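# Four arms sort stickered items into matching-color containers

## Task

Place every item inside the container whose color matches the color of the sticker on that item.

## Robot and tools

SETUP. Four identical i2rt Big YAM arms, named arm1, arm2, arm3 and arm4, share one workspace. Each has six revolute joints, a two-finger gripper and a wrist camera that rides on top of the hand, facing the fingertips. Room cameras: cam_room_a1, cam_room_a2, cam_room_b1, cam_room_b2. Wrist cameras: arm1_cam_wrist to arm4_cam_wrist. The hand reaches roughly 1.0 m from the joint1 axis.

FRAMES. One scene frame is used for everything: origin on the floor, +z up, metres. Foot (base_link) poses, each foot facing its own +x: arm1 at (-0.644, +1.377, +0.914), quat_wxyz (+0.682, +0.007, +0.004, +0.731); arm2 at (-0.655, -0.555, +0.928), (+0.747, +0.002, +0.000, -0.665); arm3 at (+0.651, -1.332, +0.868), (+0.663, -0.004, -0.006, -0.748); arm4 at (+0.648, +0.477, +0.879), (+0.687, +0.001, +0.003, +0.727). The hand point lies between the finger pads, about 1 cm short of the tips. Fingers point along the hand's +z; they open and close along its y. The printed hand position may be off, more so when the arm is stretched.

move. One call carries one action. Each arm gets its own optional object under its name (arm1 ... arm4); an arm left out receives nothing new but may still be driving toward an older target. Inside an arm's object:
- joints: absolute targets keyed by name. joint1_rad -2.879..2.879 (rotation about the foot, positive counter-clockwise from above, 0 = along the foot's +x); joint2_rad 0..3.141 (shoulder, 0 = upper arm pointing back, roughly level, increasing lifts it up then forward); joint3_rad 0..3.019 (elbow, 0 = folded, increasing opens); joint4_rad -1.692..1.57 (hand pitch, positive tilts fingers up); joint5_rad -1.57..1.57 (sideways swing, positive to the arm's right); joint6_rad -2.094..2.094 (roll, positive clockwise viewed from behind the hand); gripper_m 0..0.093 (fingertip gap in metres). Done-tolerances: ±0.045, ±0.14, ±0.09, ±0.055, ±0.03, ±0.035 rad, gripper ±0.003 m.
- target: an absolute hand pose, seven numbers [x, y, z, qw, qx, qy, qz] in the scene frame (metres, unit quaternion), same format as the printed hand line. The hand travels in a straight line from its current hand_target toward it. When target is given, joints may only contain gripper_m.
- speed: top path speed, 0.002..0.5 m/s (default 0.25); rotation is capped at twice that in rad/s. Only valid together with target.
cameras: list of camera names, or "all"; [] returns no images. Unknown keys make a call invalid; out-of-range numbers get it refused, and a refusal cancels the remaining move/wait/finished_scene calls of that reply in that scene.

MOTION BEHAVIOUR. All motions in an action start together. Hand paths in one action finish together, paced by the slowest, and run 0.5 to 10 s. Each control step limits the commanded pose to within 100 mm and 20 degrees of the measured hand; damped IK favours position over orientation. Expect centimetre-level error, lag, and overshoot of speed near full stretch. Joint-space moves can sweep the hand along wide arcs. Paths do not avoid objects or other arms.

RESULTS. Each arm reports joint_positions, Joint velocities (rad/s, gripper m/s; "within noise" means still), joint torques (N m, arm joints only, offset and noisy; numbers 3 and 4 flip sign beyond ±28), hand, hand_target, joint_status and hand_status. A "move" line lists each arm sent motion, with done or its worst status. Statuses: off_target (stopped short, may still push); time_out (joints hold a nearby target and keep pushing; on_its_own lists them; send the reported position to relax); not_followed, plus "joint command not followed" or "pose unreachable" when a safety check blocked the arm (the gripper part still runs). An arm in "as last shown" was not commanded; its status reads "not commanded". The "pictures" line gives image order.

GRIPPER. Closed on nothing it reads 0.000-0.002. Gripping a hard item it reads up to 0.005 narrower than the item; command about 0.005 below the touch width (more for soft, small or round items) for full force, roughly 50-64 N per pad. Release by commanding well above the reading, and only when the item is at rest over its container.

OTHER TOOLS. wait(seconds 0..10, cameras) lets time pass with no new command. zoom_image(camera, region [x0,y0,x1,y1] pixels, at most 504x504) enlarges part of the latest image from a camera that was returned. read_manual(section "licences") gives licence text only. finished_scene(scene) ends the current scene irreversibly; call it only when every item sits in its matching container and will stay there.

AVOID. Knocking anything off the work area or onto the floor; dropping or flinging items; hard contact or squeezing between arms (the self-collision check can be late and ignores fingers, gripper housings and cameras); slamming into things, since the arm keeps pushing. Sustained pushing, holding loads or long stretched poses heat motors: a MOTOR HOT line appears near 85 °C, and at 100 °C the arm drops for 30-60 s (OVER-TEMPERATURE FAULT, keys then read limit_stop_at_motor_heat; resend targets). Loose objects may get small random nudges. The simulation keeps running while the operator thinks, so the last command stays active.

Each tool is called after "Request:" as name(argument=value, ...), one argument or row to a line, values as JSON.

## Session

Now swing to table views, with room cams.

Request:
move(
  arm1={"joints":{"joint1_rad":1.5,"joint2_rad":0.981,"joint3_rad":1.327,"joint4_rad":-1.393,"joint5_rad":0,"joint6_rad":0,"gripper_m":0.085}},
  arm2={"joints":{"joint1_rad":-1.68,"joint2_rad":0.981,"joint3_rad":1.327,"joint4_rad":-1.393,"joint5_rad":0,"joint6_rad":0,"gripper_m":0.092}},
  arm3={"joints":{"joint1_rad":1.69,"joint2_rad":0.981,"joint3_rad":1.327,"joint4_rad":-1.393,"joint5_rad":0,"joint6_rad":0,"gripper_m":0.092}},
  arm4={"joints":{"joint1_rad":-1.65,"joint2_rad":0.981,"joint3_rad":1.327,"joint4_rad":-1.393,"joint5_rad":0,"joint6_rad":0,"gripper_m":0.092}},
)

Scene clock: 1.93 s.
Joint torques (N m): arm1=[-1.49 -3.49 13.15 0.76 0.03 -0.05] | arm2=[0.56 -7.71 12.1 1.18 0.03 -0.08] | arm3=[1.73 -6.89 10.17 0.7 0.07 -0.1] | arm4=[0.85 -7.24 10.15 0.65 0.07 0.17]
Motor temperatures (°C): arm1=[20 23 27 23 21 21 21] | arm2=[23 24 26 22 22 20 23] | arm3=[24 23 24 23 24 23 23] | arm4=[22 21 23 22 24 21 24]
Heat: arm1: hottest joint3_rad 27 °C; arm2: hottest joint3_rad 26 °C; arm3: hottest joint1_rad 24 °C; arm4: hottest joint5_rad 24 °C.
move: arm1 done; arm2 done; arm3 done; arm4 done
Joint velocities: within noise
arm1.joint_positions: joint1_rad=+1.496 joint2_rad=+0.986 joint3_rad=+1.302 joint4_rad=-1.384 joint5_rad=-0.001 joint6_rad=+0.008 gripper_m=+0.08506
arm1.joint_status: all done
arm1.hand: x=-0.9888 y=+1.3786 z=+1.3065 quat_wxyz=(+0.000, +0.967, -0.006, -0.256) (m; scene frame)
arm1.hand_target: x=-0.9873 y=+1.3774 z=+1.3191 quat_wxyz=(-0.001, +0.964, -0.001, -0.267) (m; scene frame)
arm1.hand_status: not commanded
arm2.joint_positions: joint1_rad=-1.678 joint2_rad=+0.993 joint3_rad=+1.315 joint4_rad=-1.380 joint5_rad=-0.001 joint6_rad=+0.015 gripper_m=+0.09209
arm2.joint_status: all done
arm2.hand: x=-1.0108 y=-0.5596 z=+1.3191 quat_wxyz=(-0.002, -0.967, +0.002, +0.253) (m; scene frame)
arm2.hand_target: x=-1.0058 y=-0.5589 z=+1.3272 quat_wxyz=(+0.000, -0.966, -0.004, +0.258) (m; scene frame)
arm2.hand_status: not commanded
arm3.joint_positions: joint1_rad=+1.682 joint2_rad=+0.993 joint3_rad=+1.317 joint4_rad=-1.387 joint5_rad=-0.001 joint6_rad=+0.006 gripper_m=+0.09206
arm3.joint_status: all done
arm3.hand: x=+1.0038 y=-1.3301 z=+1.2593 quat_wxyz=(-0.252, -0.006, -0.968, +0.007) (m; scene frame)
arm3.hand_target: x=+1.0005 y=-1.3271 z=+1.2674 quat_wxyz=(-0.259, +0.001, -0.966, +0.007) (m; scene frame)
arm3.hand_status: not commanded
arm4.joint_positions: joint1_rad=-1.650 joint2_rad=+0.996 joint3_rad=+1.306 joint4_rad=-1.388 joint5_rad=+0.000 joint6_rad=-0.013 gripper_m=+0.09212
arm4.joint_status: all done
arm4.hand: x=+1.0025 y=+0.4703 z=+1.2630 quat_wxyz=(-0.242, -0.004, -0.970, +0.006) (m; scene frame)
arm4.hand_target: x=+0.9997 y=+0.4702 z=+1.2771 quat_wxyz=(-0.257, -0.010, -0.966, +0.005) (m; scene frame)
arm4.hand_status: not commanded
pictures: arm1_cam_wrist, arm2_cam_wrist, arm3_cam_wrist, arm4_cam_wrist, cam_room_a1, cam_room_a2, cam_room_b1, cam_room_b2
Images, in order (width x height): arm1_cam_wrist 672x504, arm2_cam_wrist 672x504, arm3_cam_wrist 672x504, arm4_cam_wrist 672x504, cam_room_a1 672x504, cam_room_a2 672x504, cam_room_b1 672x504, cam_room_b2 672x504.

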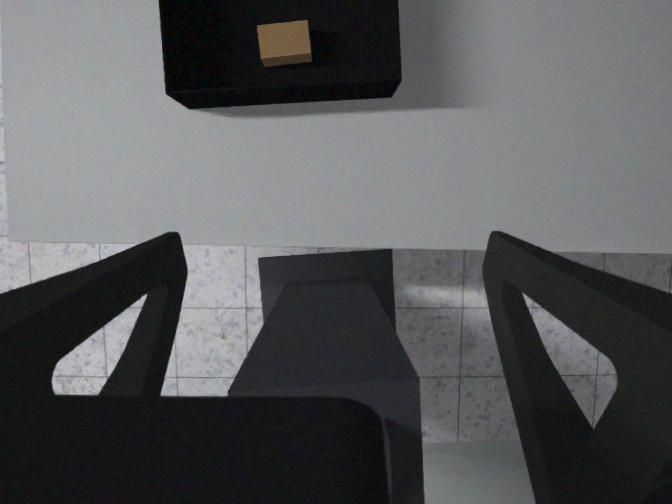

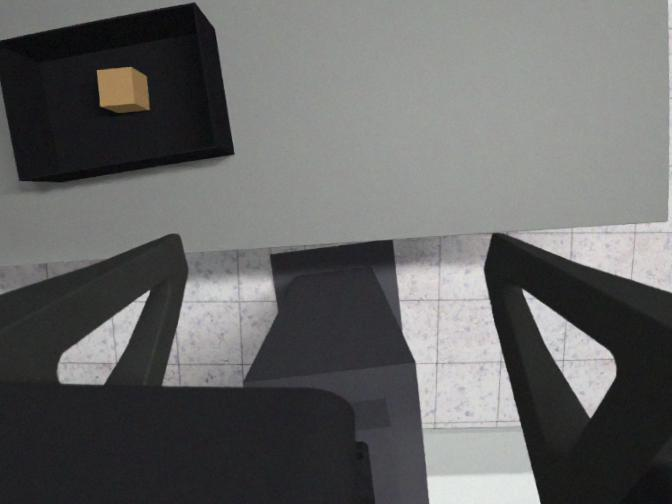

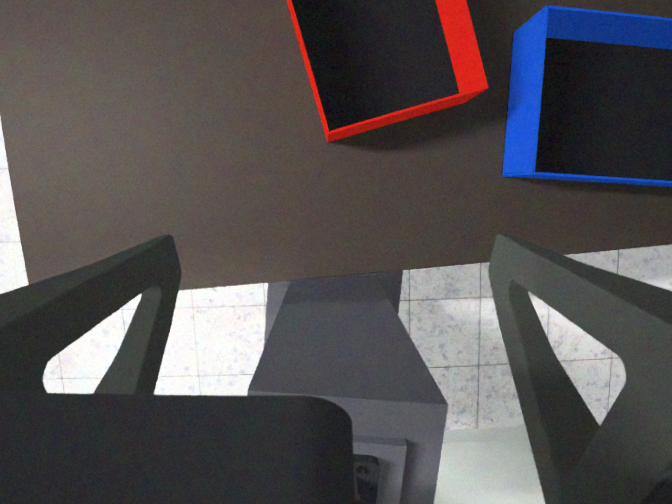

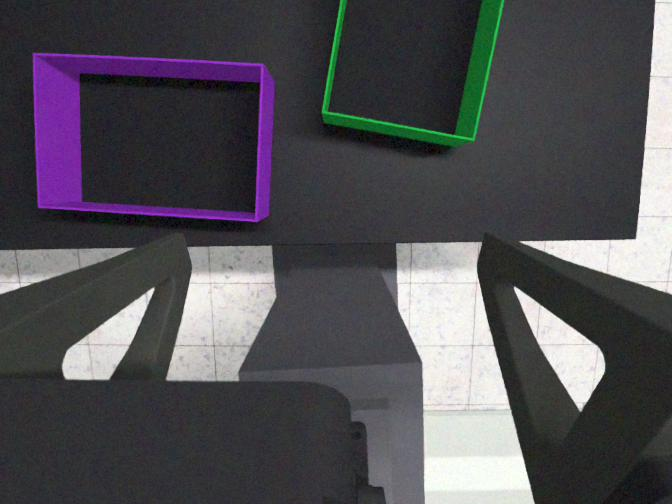

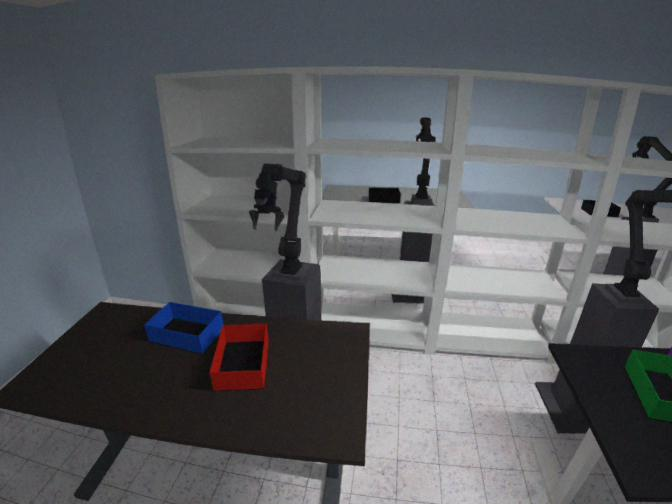

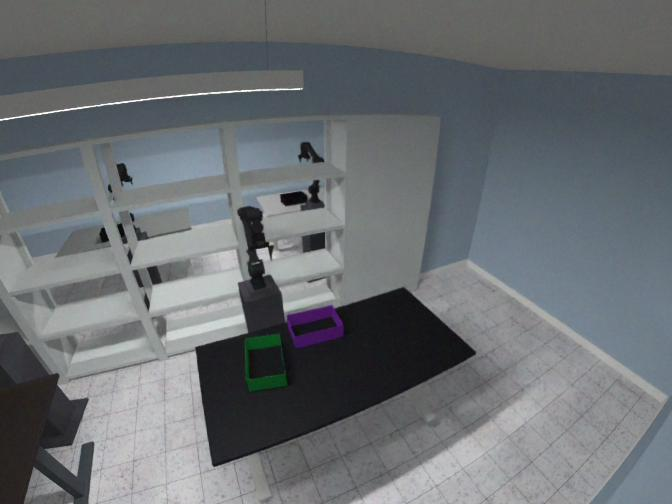

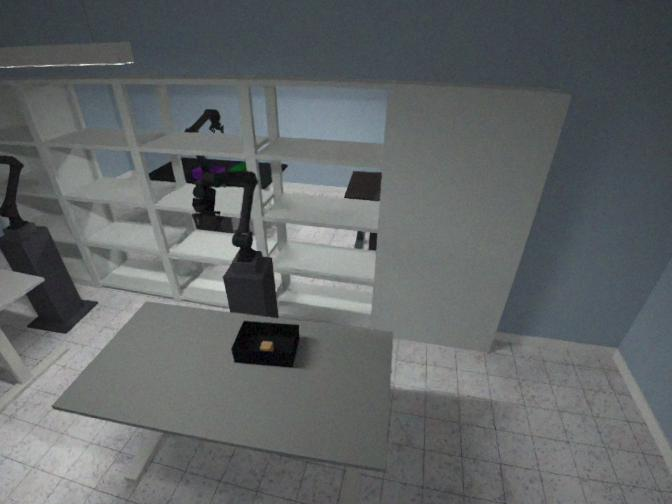

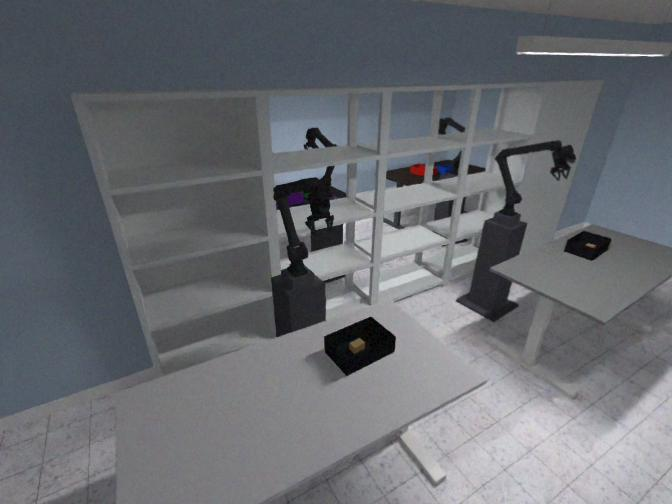

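Request:
zoom_image(
  camera="cam_room_b1",
  region=[235, 320, 305, 370],
)

Request:
zoom_image(
  camera="cam_room_b2",
  region=[325, 320, 395, 370],
)

Request:
zoom_image(
  camera="cam_room_b2",
  region=[560, 225, 620, 265],
)

Request:
zoom_image(
  camera="arm1_cam_wrist",
  region=[220, 0, 360, 105],
)

Request:
zoom_image(
  camera="arm2_cam_wrist",
  region=[60, 40, 200, 145],
)

Scaled by 7.200.

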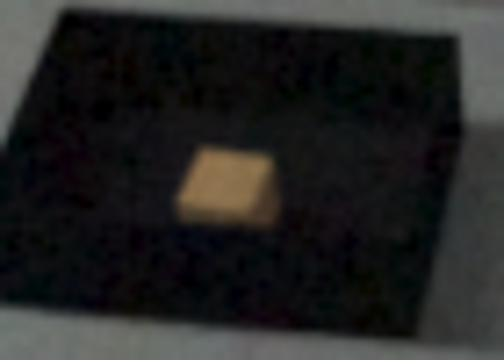

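Scaled by 7.200.

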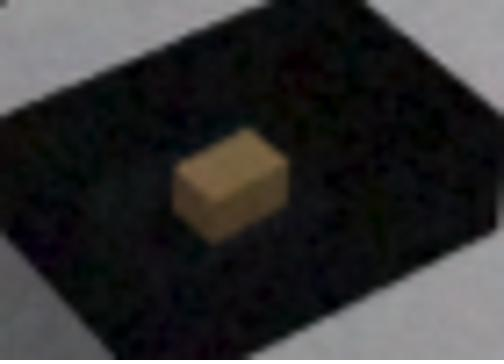

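Scaled by 8.400.

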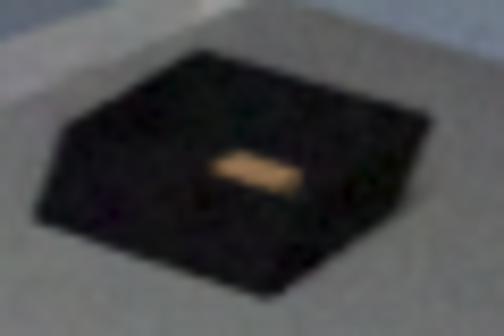

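Scaled by 3.600.

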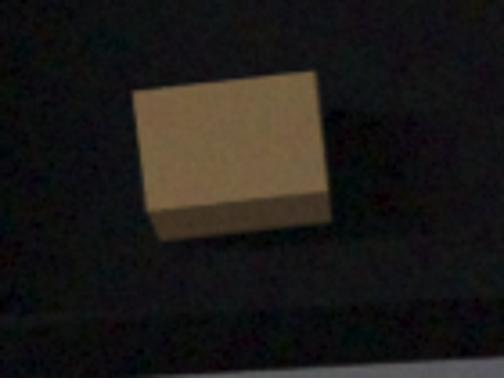

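Scaled by 3.600.

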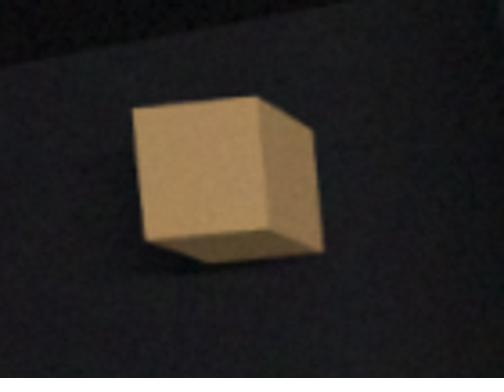

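Request:
move(
  arm1={"target":[-1.17,1.306,1.0,-0.0113,-0.9650,-0.0421,0.2586],"speed":0.4},
  arm2={"target":[-1.15,-0.865,1.0,-0.0560,-0.9430,-0.2091,0.2527],"speed":0.4},
  cameras=["arm1_cam_wrist","arm2_cam_wrist"],
)

Scene clock: 28.03 s.
Joint torques (N m): arm1=[-0.67 -11.22 11 1.62 0.06 0.11] | arm2=[0.67 -16.91 13.53 2.3 -0.04 0.03] | arm3=[1.85 -7.12 10.21 0.83 0.07 -0.11] | arm4=[0.5 -7.41 10.19 0.59 0.1 0.18]
Motor temperatures (°C): arm1=[20 23 29 23 21 21 21] | arm2=[23 24 30 22 22 20 23] | arm3=[24 23 25 23 24 23 23] | arm4=[22 22 28 22 24 21 24]
Heat: arm1: hottest joint3_rad 29 °C; arm2: hottest joint3_rad 30 °C; arm3: hottest joint3_rad 25 °C; arm4: hottest joint3_rad 28 °C.
move: arm1 off_target; arm2 off_target
Joint velocities: within noise
arm1.joint_positions: joint1_rad=+1.636 joint2_rad=+1.601 joint3_rad=+0.973 joint4_rad=-0.481 joint5_rad=+0.022 joint6_rad=+0.042 gripper_m=+0.08506
arm1.joint_status: not commanded
arm1.hand: x=-1.1584 y=+1.3120 z=+0.9844 quat_wxyz=(+0.008, +0.971, +0.042, -0.236) (m; scene frame)
arm1.hand_target: x=-1.1696 y=+1.3060 z=+1.0003 quat_wxyz=(+0.011, +0.965, +0.042, -0.259) (m; scene frame)
arm1.hand_status: off_target (0.020 m and 2.7 deg from the pose sent, 0.363 m and 5.7 deg at the start)
arm2.joint_positions: joint1_rad=-1.106 joint2_rad=+1.706 joint3_rad=+1.076 joint4_rad=-0.484 joint5_rad=+0.073 joint6_rad=+0.130 gripper_m=+0.09209
arm2.joint_status: not commanded
arm2.hand: x=-1.1278 y=-0.8509 z=+0.9779 quat_wxyz=(-0.044, -0.951, -0.210, +0.223) (m; scene frame)
arm2.hand_target: x=-1.1486 y=-0.8641 z=+1.0009 quat_wxyz=(-0.056, -0.943, -0.209, +0.253) (m; scene frame)
arm2.hand_status: off_target (0.034 m and 3.7 deg from the pose sent, 0.463 m and 25.2 deg at the start)
arm3.joint_positions: joint1_rad=+1.682 joint2_rad=+0.992 joint3_rad=+1.317 joint4_rad=-1.387 joint5_rad=-0.001 joint6_rad=+0.006 gripper_m=+0.09206
arm3.joint_status: not commanded
arm3.hand: x=+1.0037 y=-1.3301 z=+1.2595 quat_wxyz=(-0.252, -0.006, -0.968, +0.007) (m; scene frame)
arm3.hand_target: x=+1.0004 y=-1.3271 z=+1.2675 quat_wxyz=(-0.259, +0.001, -0.966, +0.007) (m; scene frame)
arm3.hand_status: not commanded
arm4: as last shown
pictures: arm1_cam_wrist, arm2_cam_wrist
Images, in order (width x height): arm1_cam_wrist 672x504, arm2_cam_wrist 672x504.

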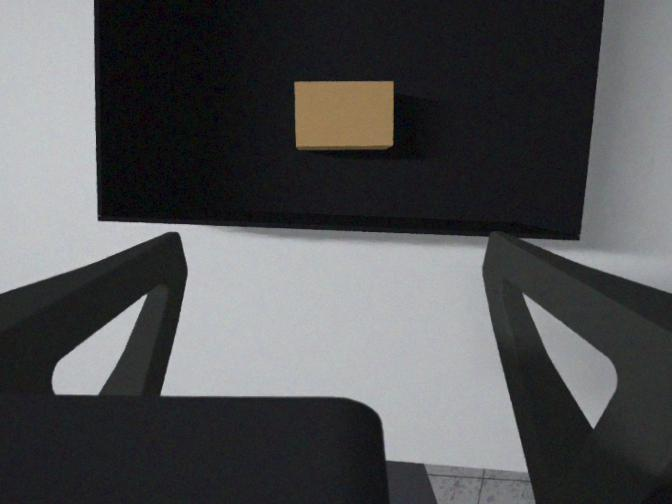

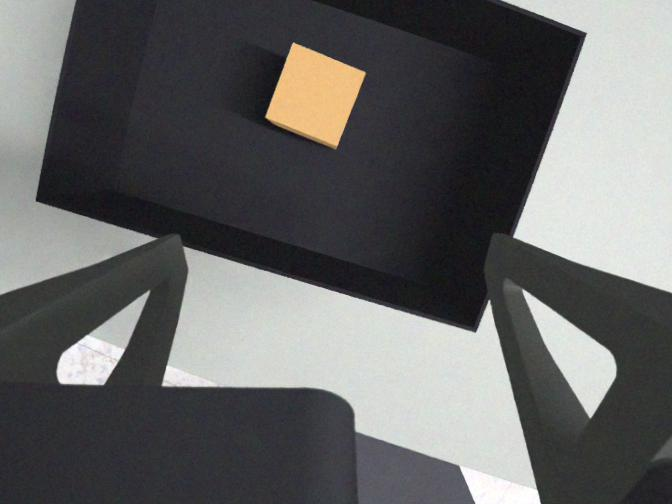

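Request:
move(
  arm1={"target":[-1.223,1.314,0.88,-0.0113,-0.9650,-0.0421,0.2586],"speed":0.3},
  arm2={"target":[-1.198,-0.902,0.88,-0.0068,-0.9656,-0.0253,0.2587],"speed":0.3},
  cameras=["arm1_cam_wrist","arm2_cam_wrist"],
)

Scene clock: 46.37 s.
Joint torques (N m): arm1=[-2.61 -13.16 11.29 1.63 -0.02 -0.06] | arm2=[1.08 -19.02 12.15 1.89 0.43 0.22] | arm3=[1.73 -7.18 10.15 0.76 0.07 -0.12] | arm4=[0.67 -7.65 10.24 0.57 0.08 0.17]
Motor temperatures (°C): arm1=[20 24 31 23 21 21 21] | arm2=[23 25 31 22 22 20 23] | arm3=[24 23 26 23 24 23 23] | arm4=[22 22 30 22 24 21 24]
Heat: arm1: hottest joint3_rad 31 °C; arm2: hottest joint3_rad 31 °C; arm3: hottest joint3_rad 26 °C; arm4: hottest joint3_rad 30 °C.
move: arm1 off_target; arm2 off_target
Joint velocities: within noise
arm1.joint_positions: joint1_rad=+1.624 joint2_rad=+1.914 joint3_rad=+1.005 joint4_rad=-0.212 joint5_rad=+0.011 joint6_rad=+0.032 gripper_m=+0.08506
arm1.joint_status: not commanded
arm1.hand: x=-1.1959 y=+1.3121 z=+0.8642 quat_wxyz=(+0.010, +0.972, +0.043, -0.231) (m; scene frame)
arm1.hand_target: x=-1.2216 y=+1.3144 z=+0.8810 quat_wxyz=(+0.011, +0.965, +0.042, -0.259) (m; scene frame)
arm1.hand_status: off_target (0.031 m and 3.3 deg from the pose sent, 0.123 m and 2.7 deg at the start)
arm2.joint_positions: joint1_rad=-1.049 joint2_rad=+2.042 joint3_rad=+1.257 joint4_rad=-0.371 joint5_rad=+0.277 joint6_rad=+0.512 gripper_m=+0.09209
arm2.joint_status: not commanded
arm2.hand: x=-1.1820 y=-0.8871 z=+0.8742 quat_wxyz=(+0.004, -0.969, -0.033, +0.244) (m; scene frame)
arm2.hand_target: x=-1.1971 y=-0.9016 z=+0.8807 quat_wxyz=(-0.007, -0.966, -0.025, +0.259) (m; scene frame)
arm2.hand_status: off_target (0.023 m and 2.3 deg from the pose sent, 0.131 m and 22.1 deg at the start)
arm3, arm4: as last shown
arm3.hand_target: x=+1.0005 y=-1.3271 z=+1.2675 quat_wxyz=(-0.259, +0.001, -0.966, +0.007) (m; scene frame)
arm4.hand_target: x=+0.9997 y=+0.4702 z=+1.2771 quat_wxyz=(-0.256, -0.010, -0.966, +0.005) (m; scene frame)
pictures: arm1_cam_wrist, arm2_cam_wrist
Images, in order (width x height): arm1_cam_wrist 672x504, arm2_cam_wrist 672x504.

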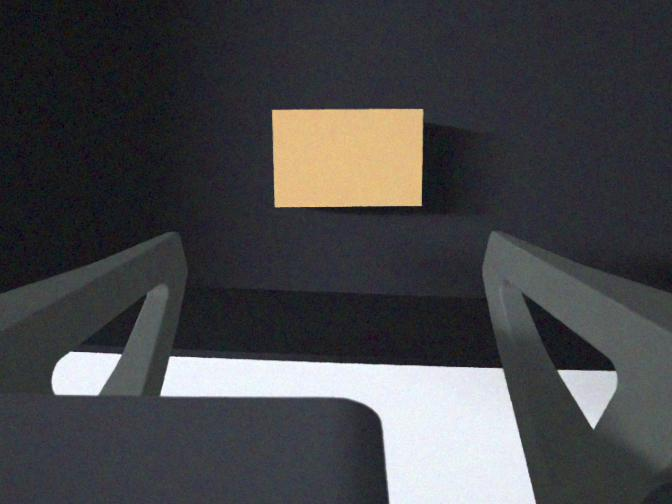

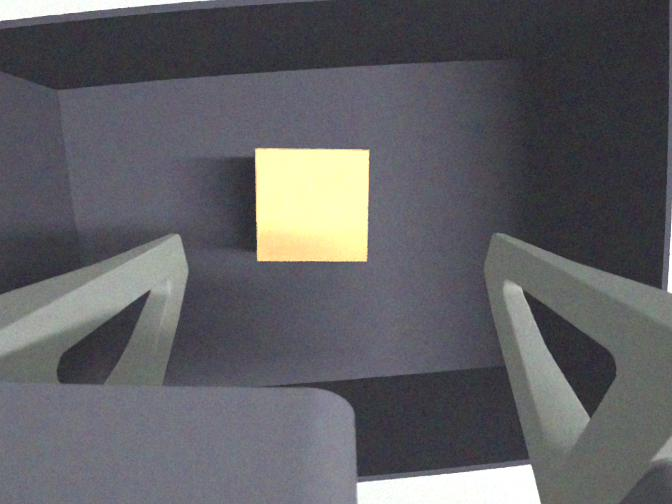

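Request:
move(
  arm1={"target":[-1.245,1.319,0.79,-0.0113,-0.9650,-0.0421,0.2586],"speed":0.2,"joints":{"gripper_m":0.093}},
  arm2={"target":[-1.204,-0.913,0.782,-0.0068,-0.9656,-0.0253,0.2587],"speed":0.2},
  cameras=["arm1_cam_wrist","arm2_cam_wrist"],
)

Scene clock: 57.13 s.
Joint torques (N m): arm1=[-3.19 -14.1 9.52 1.76 0 -0.05] | arm2=[1.44 -20.66 10.32 2.18 0.44 0.22] | arm3=[1.73 -7 10.17 0.75 0.07 -0.11] | arm4=[0.67 -7.41 10.21 0.66 0.09 0.16]
Motor temperatures (°C): arm1=[20 24 31 23 21 21 21] | arm2=[23 25 32 22 22 20 23] | arm3=[24 23 27 23 24 23 23] | arm4=[22 22 31 22 24 21 24]
Heat: arm1: hottest joint3_rad 31 °C; arm2: hottest joint3_rad 32 °C; arm3: hottest joint3_rad 27 °C; arm4: hottest joint3_rad 31 °C.
move: arm1 off_target; arm2 off_target
Joint velocities: within noise
arm1.joint_positions: joint1_rad=+1.611 joint2_rad=+2.149 joint3_rad=+1.079 joint4_rad=-0.045 joint5_rad=+0.004 joint6_rad=+0.020 gripper_m=+0.09294
arm1.joint_status: all done
arm1.hand: x=-1.2196 y=+1.3160 z=+0.7772 quat_wxyz=(+0.011, +0.972, +0.043, -0.233) (m; scene frame)
arm1.hand_target: x=-1.2440 y=+1.3191 z=+0.7908 quat_wxyz=(+0.011, +0.965, +0.042, -0.259) (m; scene frame)
arm1.hand_status: off_target (0.029 m and 3.1 deg from the pose sent, 0.089 m and 3.3 deg at the start)
arm2.joint_positions: joint1_rad=-1.045 joint2_rad=+2.257 joint3_rad=+1.314 joint4_rad=-0.219 joint5_rad=+0.281 joint6_rad=+0.521 gripper_m=+0.09209
arm2.joint_status: not commanded
arm2.hand: x=-1.1907 y=-0.8962 z=+0.7776 quat_wxyz=(+0.006, -0.970, -0.031, +0.242) (m; scene frame)
arm2.hand_target: x=-1.2032 y=-0.9125 z=+0.7827 quat_wxyz=(-0.007, -0.966, -0.025, +0.259) (m; scene frame)
arm2.hand_status: off_target (0.022 m and 2.5 deg from the pose sent, 0.098 m and 2.3 deg at the start)
arm3, arm4: as last shown
pictures: arm1_cam_wrist, arm2_cam_wrist
Images, in order (width x height): arm1_cam_wrist 672x504, arm2_cam_wrist 672x504.

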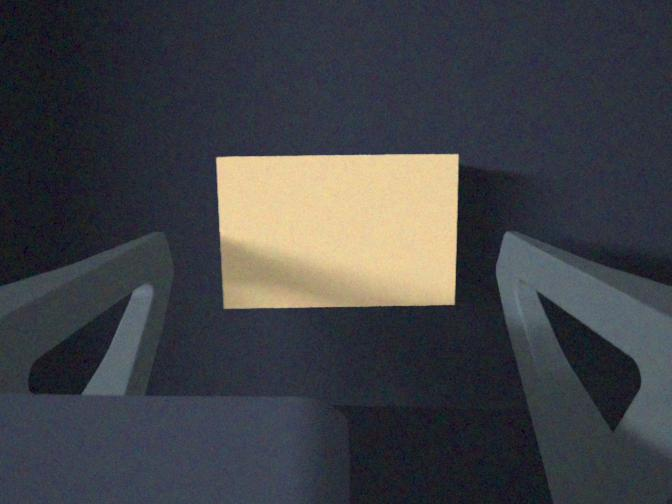

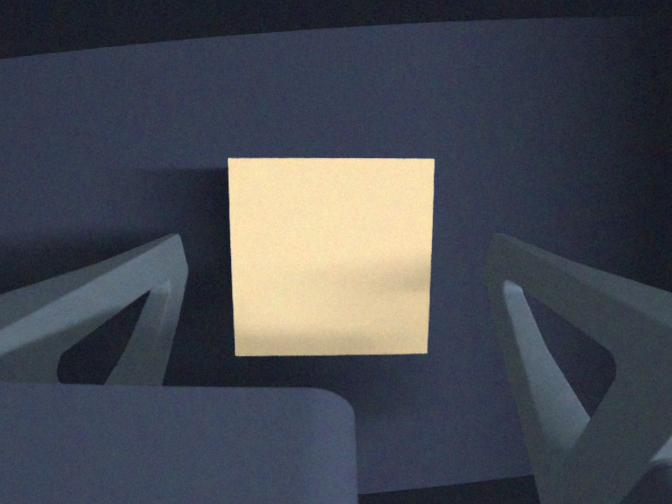

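Request:
move(
  arm1={"target":[-1.248,1.319,0.743,-0.0113,-0.9650,-0.0421,0.2586],"speed":0.15},
  arm2={"target":[-1.204,-0.912,0.737,-0.0068,-0.9656,-0.0253,0.2587],"speed":0.15},
  cameras=["arm1_cam_wrist","arm2_cam_wrist"],
)

Scene clock: 64.50 s.
Joint torques (N m): arm1=[-3.08 -14.62 8.61 1.77 -0.07 -0.09] | arm2=[1.2 -19.96 9.69 2.19 0.42 0.18] | arm3=[1.67 -6.83 10.17 0.79 0.07 -0.11] | arm4=[0.97 -7.36 10.26 0.68 0.11 0.2]
Motor temperatures (°C): arm1=[20 25 31 23 21 21 21] | arm2=[23 26 32 22 22 20 23] | arm3=[24 23 27 23 24 23 23] | arm4=[22 22 31 22 24 21 24]
Heat: arm1: hottest joint3_rad 31 °C; arm2: hottest joint3_rad 32 °C; arm3: hottest joint3_rad 27 °C; arm4: hottest joint3_rad 31 °C.
move: arm1 off_target; arm2 off_target
Joint velocities: within noise
arm1.joint_positions: joint1_rad=+1.611 joint2_rad=+2.257 joint3_rad=+1.113 joint4_rad=+0.037 joint5_rad=+0.004 joint6_rad=+0.020 gripper_m=+0.09294
arm1.joint_status: not commanded
arm1.hand: x=-1.2259 y=+1.3154 z=+0.7358 quat_wxyz=(+0.011, +0.970, +0.043, -0.237) (m; scene frame)
arm1.hand_target: x=-1.2473 y=+1.3191 z=+0.7439 quat_wxyz=(+0.011, +0.965, +0.042, -0.259) (m; scene frame)
arm1.hand_status: off_target (0.023 m and 2.5 deg from the pose sent, 0.045 m and 3.1 deg at the start)
arm2.joint_positions: joint1_rad=-1.045 joint2_rad=+2.340 joint3_rad=+1.340 joint4_rad=-0.146 joint5_rad=+0.281 joint6_rad=+0.524 gripper_m=+0.09209
arm2.joint_status: not commanded
arm2.hand: x=-1.1949 y=-0.8992 z=+0.7421 quat_wxyz=(+0.001, -0.968, -0.029, +0.249) (m; scene frame)
arm2.hand_target: x=-1.2034 y=-0.9116 z=+0.7375 quat_wxyz=(-0.007, -0.966, -0.025, +0.259) (m; scene frame)
arm2.hand_status: off_target (0.016 m and 1.5 deg from the pose sent, 0.046 m and 2.5 deg at the start)
arm3, arm4: as last shown
arm3.hand_target: x=+1.0005 y=-1.3271 z=+1.2674 quat_wxyz=(-0.259, +0.001, -0.966, +0.007) (m; scene frame)
arm4.hand_target: x=+0.9997 y=+0.4702 z=+1.2770 quat_wxyz=(-0.256, -0.010, -0.966, +0.005) (m; scene frame)
pictures: arm1_cam_wrist, arm2_cam_wrist
Images, in order (width x height): arm1_cam_wrist 672x504, arm2_cam_wrist 672x504.

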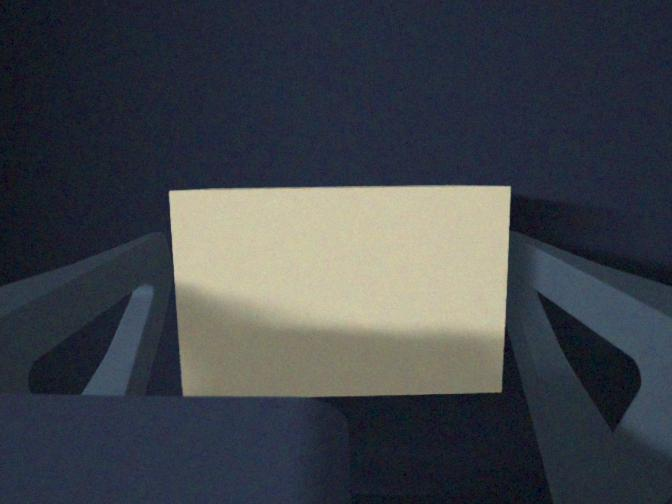

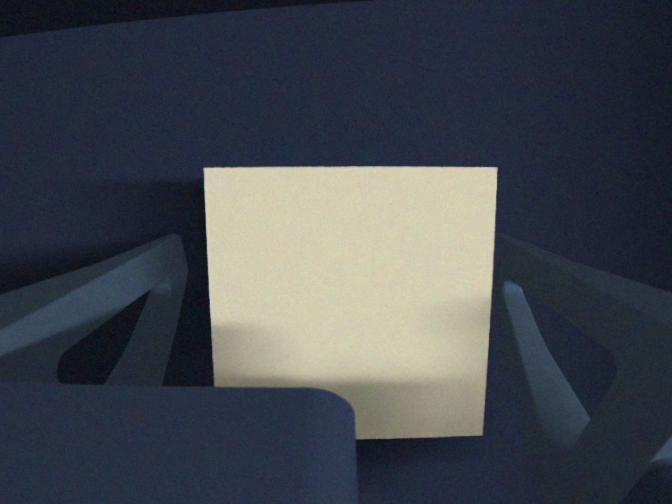

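Request:
move(
  arm1={"target":[-1.242,1.320,0.740,-0.0113,-0.9650,-0.0421,0.2586],"speed":0.08},
  arm2={"target":[-1.199,-0.909,0.729,-0.0068,-0.9656,-0.0253,0.2587],"speed":0.08},
  cameras=[],
)

Request:
move(
  arm1={"joints":{"gripper_m":0.061}},
  arm2={"joints":{"gripper_m":0.046}},
  cameras=["arm1_cam_wrist","arm2_cam_wrist"],
)

Scene clock: 69.80 s.
Joint torques (N m): arm1=[-2.78 -14.33 7.21 1.66 -0.08 -0.04] | arm2=[1.49 -19.19 8.5 2.29 0.43 0.18] | arm3=[1.79 -7 10.18 0.76 0.06 -0.11] | arm4=[0.73 -7.59 10.3 0.57 0.1 0.16]
Motor temperatures (°C): arm1=[20 25 31 23 21 21 21] | arm2=[23 26 32 22 22 20 23] | arm3=[24 23 27 23 24 23 23] | arm4=[22 22 32 22 24 21 24]
Heat: arm1: hottest joint3_rad 31 °C; arm2: hottest joint3_rad 32 °C; arm3: hottest joint3_rad 27 °C; arm4: hottest joint3_rad 32 °C.
move: arm1 off_target; arm2 off_target
Joint velocities: within noise
arm1.joint_positions: joint1_rad=+1.611 joint2_rad=+2.257 joint3_rad=+1.113 joint4_rad=+0.054 joint5_rad=+0.004 joint6_rad=+0.019 gripper_m=+0.09294
arm1.joint_status: not commanded
arm1.hand: x=-1.2295 y=+1.3150 z=+0.7377 quat_wxyz=(+0.012, +0.968, +0.044, -0.245) (m; scene frame)
arm1.hand_target: x=-1.2418 y=+1.3200 z=+0.7404 quat_wxyz=(+0.011, +0.965, +0.042, -0.259) (m; scene frame)
arm1.hand_status: off_target (0.014 m and 1.6 deg from the pose sent, 0.017 m and 2.5 deg at the start)
arm2.joint_positions: joint1_rad=-1.045 joint2_rad=+2.340 joint3_rad=+1.340 joint4_rad=-0.124 joint5_rad=+0.281 joint6_rad=+0.524 gripper_m=+0.09209
arm2.joint_status: not commanded
arm2.hand: x=-1.1987 y=-0.9020 z=+0.7443 quat_wxyz=(-0.005, -0.966, -0.027, +0.257) (m; scene frame)
arm2.hand_target: x=-1.1985 y=-0.9085 z=+0.7295 quat_wxyz=(-0.007, -0.966, -0.025, +0.259) (m; scene frame)
arm2.hand_status: off_target (0.017 m and 0.3 deg from the pose sent, 0.017 m and 1.5 deg at the start)
arm3, arm4: as last shown
pictures: none
No camera images: "cameras" was empty.

Scene clock: 70.40 s.
Joint torques (N m): arm1=[-2.96 -13.92 7.19 1.72 -0.07 -0.04] | arm2=[1.38 -19.19 8.53 2.28 0.38 0.18] | arm3=[1.85 -6.83 10.18 0.77 0.06 -0.11] | arm4=[0.44 -7.47 10.32 0.53 0.08 0.16]
Motor temperatures (°C): arm1=[20 25 31 23 21 21 21] | arm2=[23 26 32 22 22 20 23] | arm3=[24 23 27 23 24 23 23] | arm4=[22 22 32 22 24 21 24]
Heat: arm1: hottest joint3_rad 31 °C; arm2: hottest joint3_rad 32 °C; arm3: hottest joint3_rad 27 °C; arm4: hottest joint3_rad 32 °C.
move: arm1 off_target; arm2 off_target
Joint velocities: within noise
arm1.joint_positions: joint1_rad=+1.611 joint2_rad=+2.257 joint3_rad=+1.113 joint4_rad=+0.054 joint5_rad=+0.004 joint6_rad=+0.019 gripper_m=+0.06868
arm1.joint_status: gripper_m off_target (ended at +0.06871, target +0.06100)
arm1.hand: x=-1.2296 y=+1.3152 z=+0.7377 quat_wxyz=(+0.012, +0.968, +0.044, -0.245) (m; scene frame)
arm1.hand_target: x=-1.2418 y=+1.3201 z=+0.7404 quat_wxyz=(+0.011, +0.965, +0.042, -0.259) (m; scene frame)
arm1.hand_status: not commanded
arm2.joint_positions: joint1_rad=-1.045 joint2_rad=+2.340 joint3_rad=+1.340 joint4_rad=-0.124 joint5_rad=+0.282 joint6_rad=+0.524 gripper_m=+0.05290
arm2.joint_status: gripper_m off_target (ended at +0.05293, target +0.04600)
arm2.hand: x=-1.1988 y=-0.9019 z=+0.7441 quat_wxyz=(-0.005, -0.966, -0.027, +0.258) (m; scene frame)
arm2.hand_target: x=-1.1984 y=-0.9084 z=+0.7293 quat_wxyz=(-0.007, -0.966, -0.025, +0.259) (m; scene frame)
arm2.hand_status: not commanded
arm3, arm4: as last shown
pictures: arm1_cam_wrist, arm2_cam_wrist
Images, in order (width x height): arm1_cam_wrist 672x504, arm2_cam_wrist 672x504.

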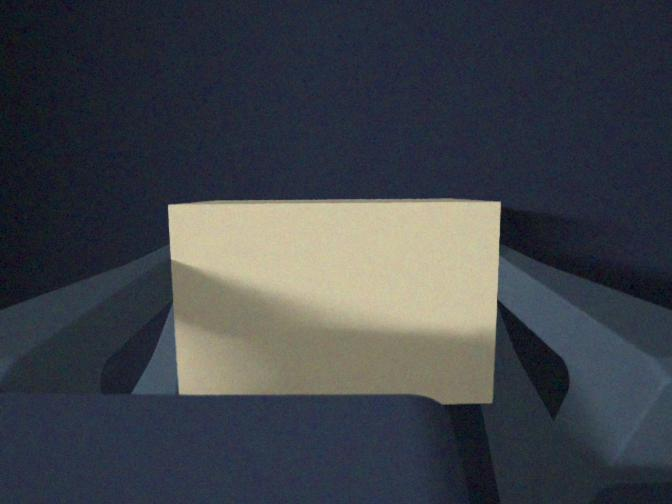

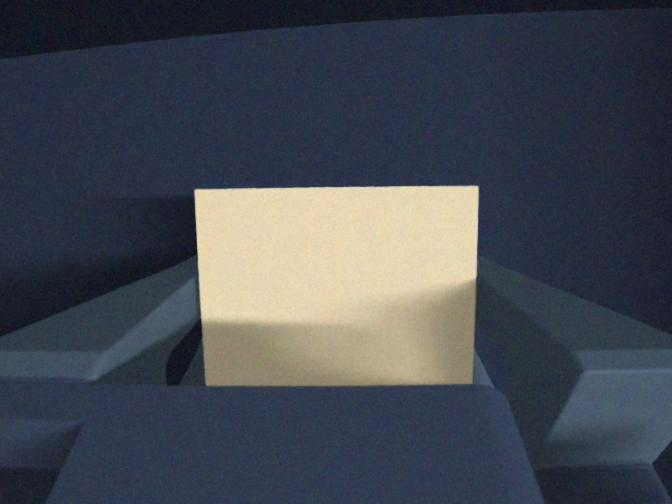

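Request:
move(
  arm1={"target":[-1.20,1.32,0.92,-0.0113,-0.9650,-0.0421,0.2586],"speed":0.25},
  arm2={"target":[-1.16,-0.87,0.92,-0.0271,-0.9606,-0.1010,0.2574],"speed":0.25},
  cameras=[],
)

Request:
move(
  arm1={"target":[-1.0,1.42,1.2,-0.0113,-0.9650,-0.0421,0.2586],"speed":0.45},
  arm2={"target":[-1.0,-0.66,1.2,-0.0271,-0.9606,-0.1010,0.2574],"speed":0.45},
  cameras=[],
)

Request:
move(
  arm1={"joints":{"joint1_rad":1.5,"joint2_rad":0.85,"joint3_rad":1.2,"joint4_rad":-0.2,"joint5_rad":0,"joint6_rad":0}},
  arm2={"joints":{"joint1_rad":-1.68,"joint2_rad":0.85,"joint3_rad":1.2,"joint4_rad":-0.2,"joint5_rad":0,"joint6_rad":0}},
  cameras=["cam_room_b1","cam_room_b2"],
)

Scene clock: 81.93 s.
Joint torques (N m): arm1=[-2.08 -12.81 8.5 0.92 0.06 0.02] | arm2=[0.21 -18.37 8.08 1.29 0.03 -0.08] | arm3=[1.73 -6.95 10.18 0.73 0.07 -0.12] | arm4=[0.5 -7.36 10.3 0.57 0.11 0.14]
Motor temperatures (°C): arm1=[20 25 31 23 21 21 22] | arm2=[23 26 31 22 22 20 23] | arm3=[24 23 27 23 24 23 23] | arm4=[22 22 33 22 24 21 24]
Heat: arm1: hottest joint3_rad 31 °C; arm2: hottest joint3_rad 31 °C; arm3: hottest joint3_rad 27 °C; arm4: hottest joint3_rad 33 °C.
move: arm1 done; arm2 off_target
Joint velocities: within noise
arm1.joint_positions: joint1_rad=+1.611 joint2_rad=+1.800 joint3_rad=+0.998 joint4_rad=-0.260 joint5_rad=+0.005 joint6_rad=+0.019 gripper_m=+0.06868
arm1.joint_status: not commanded
arm1.hand: x=-1.2000 y=+1.3178 z=+0.9173 quat_wxyz=(+0.012, +0.965, +0.043, -0.259) (m; scene frame)
arm1.hand_target: x=-1.2000 y=+1.3200 z=+0.9199 quat_wxyz=(+0.011, +0.965, +0.042, -0.259) (m; scene frame)
arm1.hand_status: done (0.003 m and 0.2 deg from the pose sent, 0.185 m and 1.6 deg at the start)
arm2.joint_positions: joint1_rad=-1.066 joint2_rad=+1.876 joint3_rad=+1.133 joint4_rad=-0.311 joint5_rad=+0.200 joint6_rad=+0.372 gripper_m=+0.05289
arm2.joint_status: not commanded
arm2.hand: x=-1.1641 y=-0.8773 z=+0.9279 quat_wxyz=(-0.035, -0.958, -0.095, +0.268) (m; scene frame)
arm2.hand_target: x=-1.1599 y=-0.8701 z=+0.9201 quat_wxyz=(-0.027, -0.961, -0.101, +0.257) (m; scene frame)
arm2.hand_status: off_target (0.012 m and 1.7 deg from the pose sent, 0.183 m and 8.9 deg at the start)
arm3, arm4: as last shown
pictures: none
No camera images: "cameras" was empty.

Scene clock: 83.70 s.
Joint torques (N m): arm1=[-1.9 -2.43 16.57 0.81 -0.13 -0.05] | arm2=[0.5 -5.13 15.6 1.25 -0.13 -0.07] | arm3=[1.85 -6.95 10.21 0.77 0.07 -0.11] | arm4=[0.62 -7.18 10.17 0.7 0.05 0.16]
Motor temperatures (°C): arm1=[20 25 31 23 21 21 22] | arm2=[23 26 31 22 22 20 23] | arm3=[24 23 27 23 24 23 23] | arm4=[22 22 33 22 24 21 24]
Heat: arm1: hottest joint3_rad 31 °C; arm2: hottest joint3_rad 31 °C; arm3: hottest joint3_rad 27 °C; arm4: hottest joint3_rad 33 °C.
move: arm1 off_target; arm2 off_target
Joint velocities: within noise
arm1.joint_positions: joint1_rad=+1.327 joint2_rad=+0.964 joint3_rad=+0.952 joint4_rad=-1.106 joint5_rad=-0.130 joint6_rad=-0.225 gripper_m=+0.06868
arm1.joint_status: not commanded
arm1.hand: x=-0.9887 y=+1.4160 z=+1.1756 quat_wxyz=(+0.016, +0.970, +0.040, -0.240) (m; scene frame)
arm1.hand_target: x=-0.9990 y=+1.4198 z=+1.1997 quat_wxyz=(+0.011, +0.965, +0.042, -0.259) (m; scene frame)
arm1.hand_status: off_target (0.027 m and 2.3 deg from the pose sent, 0.361 m and 0.2 deg at the start)
arm2.joint_positions: joint1_rad=-1.367 joint2_rad=+0.930 joint3_rad=+0.916 joint4_rad=-1.057 joint5_rad=+0.057 joint6_rad=+0.112 gripper_m=+0.05290
arm2.joint_status: not commanded
arm2.hand: x=-0.9905 y=-0.6566 z=+1.1811 quat_wxyz=(-0.025, -0.964, -0.094, +0.246) (m; scene frame)
arm2.hand_target: x=-0.9994 y=-0.6597 z=+1.1999 quat_wxyz=(-0.027, -0.961, -0.101, +0.258) (m; scene frame)
arm2.hand_status: off_target (0.021 m and 1.6 deg from the pose sent, 0.385 m and 1.7 deg at the start)
arm3: as last shown
arm4.joint_positions: joint1_rad=-1.650 joint2_rad=+0.996 joint3_rad=+1.306 joint4_rad=-1.388 joint5_rad=+0.000 joint6_rad=-0.013 gripper_m=+0.09212
arm4.joint_status: not commanded
arm4.hand: x=+1.0025 y=+0.4703 z=+1.2630 quat_wxyz=(-0.242, -0.004, -0.970, +0.006) (m; scene frame)
arm4.hand_target: x=+0.9997 y=+0.4702 z=+1.2770 quat_wxyz=(-0.256, -0.010, -0.966, +0.005) (m; scene frame)
arm4.hand_status: not commanded
pictures: none
No camera images: "cameras" was empty.

Scene clock: 85.20 s.
Joint torques (N m): arm1=[-1.73 -0.67 14.72 2.66 0.14 0.11] | arm2=[0.91 -4.72 14.9 3.6 -0.09 -0.08] | arm3=[1.85 -7.24 10.15 0.75 0.06 -0.11] | arm4=[0.79 -7.3 10.25 0.62 0.09 0.15]
Motor temperatures (°C): arm1=[20 25 31 23 21 21 22] | arm2=[23 26 32 22 22 20 23] | arm3=[24 23 27 23 24 23 23] | arm4=[22 22 33 22 24 21 24]
Heat: arm1: hottest joint3_rad 31 °C; arm2: hottest joint3_rad 32 °C; arm3: hottest joint3_rad 27 °C; arm4: hottest joint3_rad 33 °C.
move: arm1 done; arm2 done
Joint velocities: within noise
arm1.joint_positions: joint1_rad=+1.501 joint2_rad=+0.843 joint3_rad=+1.164 joint4_rad=-0.223 joint5_rad=-0.002 joint6_rad=-0.008 gripper_m=+0.06868
arm1.joint_status: all done
arm1.hand: x=-1.0624 y=+1.3765 z=+1.5233 quat_wxyz=(-0.004, +0.666, +0.004, -0.746) (m; scene frame)
arm1.hand_target: x=-1.0590 y=+1.3770 z=+1.5480 quat_wxyz=(-0.002, +0.646, +0.000, -0.763) (m; scene frame)
arm1.hand_status: not commanded
arm2.joint_positions: joint1_rad=-1.681 joint2_rad=+0.844 joint3_rad=+1.163 joint4_rad=-0.226 joint5_rad=+0.002 joint6_rad=+0.015 gripper_m=+0.05291
arm2.joint_status: all done
arm2.hand: x=-1.0850 y=-0.5592 z=+1.5283 quat_wxyz=(-0.006, -0.674, +0.002, +0.738) (m; scene frame)
arm2.hand_target: x=-1.0813 y=-0.5602 z=+1.5548 quat_wxyz=(-0.002, -0.653, -0.004, +0.758) (m; scene frame)
arm2.hand_status: not commanded
arm3.joint_positions: joint1_rad=+1.682 joint2_rad=+0.992 joint3_rad=+1.317 joint4_rad=-1.387 joint5_rad=-0.001 joint6_rad=+0.006 gripper_m=+0.09206
arm3.joint_status: not commanded
arm3.hand: x=+1.0037 y=-1.3301 z=+1.2595 quat_wxyz=(-0.252, -0.006, -0.968, +0.007) (m; scene frame)
arm3.hand_target: x=+1.0005 y=-1.3271 z=+1.2674 quat_wxyz=(-0.259, +0.001, -0.966, +0.007) (m; scene frame)
arm3.hand_status: not commanded
arm4: as last shown
pictures: cam_room_b1, cam_room_b2
Images, in order (width x height): cam_room_b1 672x504, cam_room_b2 672x504.

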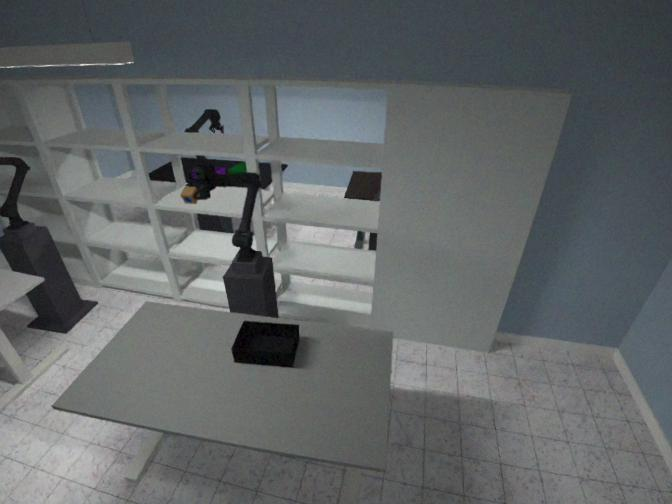

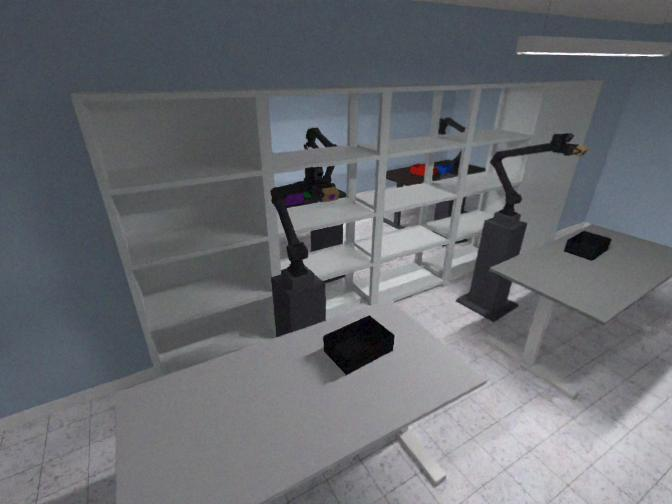

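Request:
zoom_image(
  camera="cam_room_b1",
  region=[165, 165, 225, 210],
)

Request:
zoom_image(
  camera="cam_room_b2",
  region=[300, 170, 360, 215],
)

Request:
zoom_image(
  camera="cam_room_b2",
  region=[550, 130, 610, 175],
)

Scaled by 8.400.

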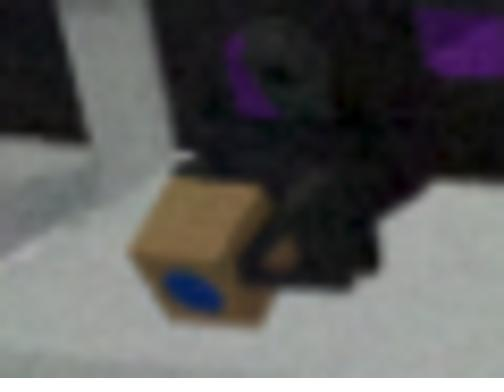

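Scaled by 8.400.

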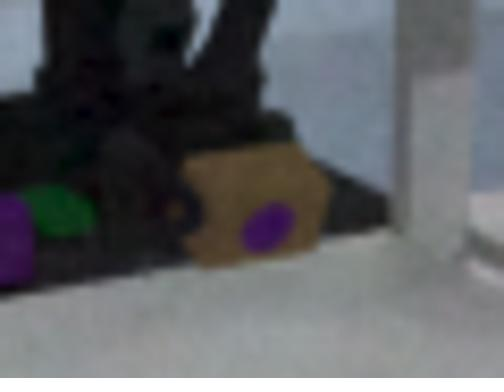

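Scaled by 8.400.

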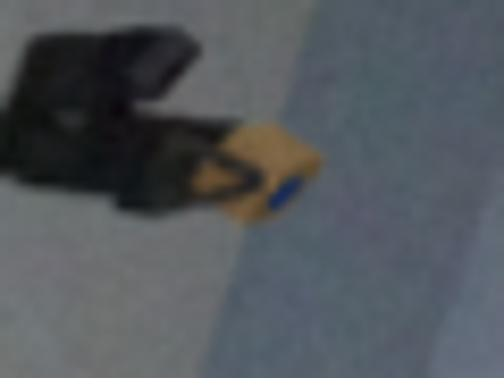

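Request:
move(
  arm1={"joints":{"joint1_rad":-2.25,"joint2_rad":0.70,"joint3_rad":1.08,"joint4_rad":-1.41,"joint5_rad":0,"joint6_rad":0}},
  arm2={"joints":{"joint1_rad":0.914,"joint2_rad":0.70,"joint3_rad":1.08,"joint4_rad":-1.41,"joint5_rad":0,"joint6_rad":0}},
  arm3={"joints":{"joint1_rad":1.02,"joint2_rad":1.15,"joint3_rad":1.30,"joint4_rad":-1.23,"joint5_rad":0,"joint6_rad":0}},
  arm4={"joints":{"joint1_rad":-1.138,"joint2_rad":1.15,"joint3_rad":1.30,"joint4_rad":-1.23,"joint5_rad":0,"joint6_rad":0}},
  cameras=["arm3_cam_wrist","arm4_cam_wrist"],
)

Scene clock: 128.20 s.
Joint torques (N m): arm1=[-2.08 0.67 11.69 1.03 -0.06 0.07] | arm2=[1.08 -2.32 10.55 1.36 0.06 -0.08] | arm3=[0.73 -9.76 9.96 1.36 0 -0.11] | arm4=[0.38 -11.11 9.81 1.16 0.12 0.14]
Motor temperatures (°C): arm1=[20 24 35 23 21 21 22] | arm2=[23 25 37 23 22 20 24] | arm3=[24 23 28 23 24 23 23] | arm4=[22 22 34 22 24 21 24]
Heat: arm1: hottest joint3_rad 35 °C; arm2: hottest joint3_rad 37 °C; arm3: hottest joint3_rad 28 °C; arm4: hottest joint3_rad 34 °C.
move: arm1 done; arm2 done; arm3 done; arm4 done
Joint velocities: within noise
arm1.joint_positions: joint1_rad=-2.244 joint2_rad=+0.703 joint3_rad=+1.070 joint4_rad=-1.402 joint5_rad=+0.002 joint6_rad=-0.006 gripper_m=+0.06879
arm1.joint_status: all done
arm1.hand: x=-0.4256 y=+1.2286 z=+1.2630 quat_wxyz=(-0.244, -0.284, -0.924, +0.081) (m; scene frame)
arm1.hand_target: x=-0.4277 y=+1.2285 z=+1.2676 quat_wxyz=(-0.247, -0.289, -0.921, +0.081) (m; scene frame)
arm1.hand_status: not commanded
arm2.joint_positions: joint1_rad=+0.910 joint2_rad=+0.701 joint3_rad=+1.085 joint4_rad=-1.398 joint5_rad=-0.002 joint6_rad=+0.013 gripper_m=+0.05286
arm2.joint_status: all done
arm2.hand: x=-0.4331 y=-0.6913 z=+1.2890 quat_wxyz=(-0.266, -0.265, -0.924, +0.069) (m; scene frame)
arm2.hand_target: x=-0.4353 y=-0.6890 z=+1.2854 quat_wxyz=(-0.258, -0.257, -0.929, +0.069) (m; scene frame)
arm2.hand_status: not commanded
arm3.joint_positions: joint1_rad=+1.026 joint2_rad=+1.159 joint3_rad=+1.296 joint4_rad=-1.240 joint5_rad=+0.001 joint6_rad=+0.006 gripper_m=+0.09206
arm3.joint_status: all done
arm3.hand: x=+0.9817 y=-1.5879 z=+1.2088 quat_wxyz=(-0.222, -0.319, -0.918, +0.082) (m; scene frame)
arm3.hand_target: x=+0.9810 y=-1.5903 z=+1.2156 quat_wxyz=(-0.232, -0.318, -0.915, +0.086) (m; scene frame)
arm3.hand_status: not commanded
arm4.joint_positions: joint1_rad=-1.133 joint2_rad=+1.165 joint3_rad=+1.289 joint4_rad=-1.243 joint5_rad=-0.001 joint6_rad=-0.012 gripper_m=+0.09212
arm4.joint_status: all done
arm4.hand: x=+1.0202 y=+0.6779 z=+1.2079 quat_wxyz=(-0.215, +0.244, -0.944, -0.053) (m; scene frame)
arm4.hand_target: x=+1.0228 y=+0.6768 z=+1.2209 quat_wxyz=(-0.233, +0.235, -0.942, -0.058) (m; scene frame)
arm4.hand_status: not commanded
pictures: arm3_cam_wrist, arm4_cam_wrist
Images, in order (width x height): arm3_cam_wrist 672x504, arm4_cam_wrist 672x504.

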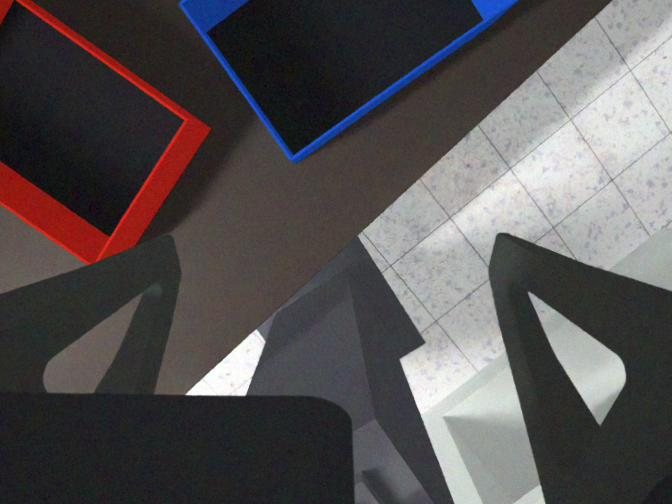

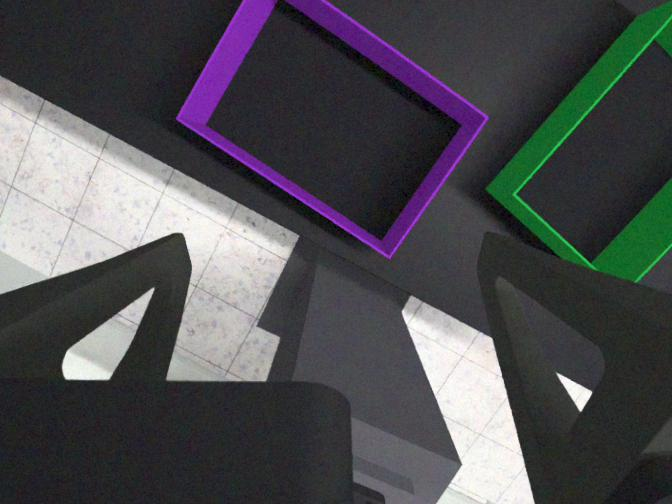

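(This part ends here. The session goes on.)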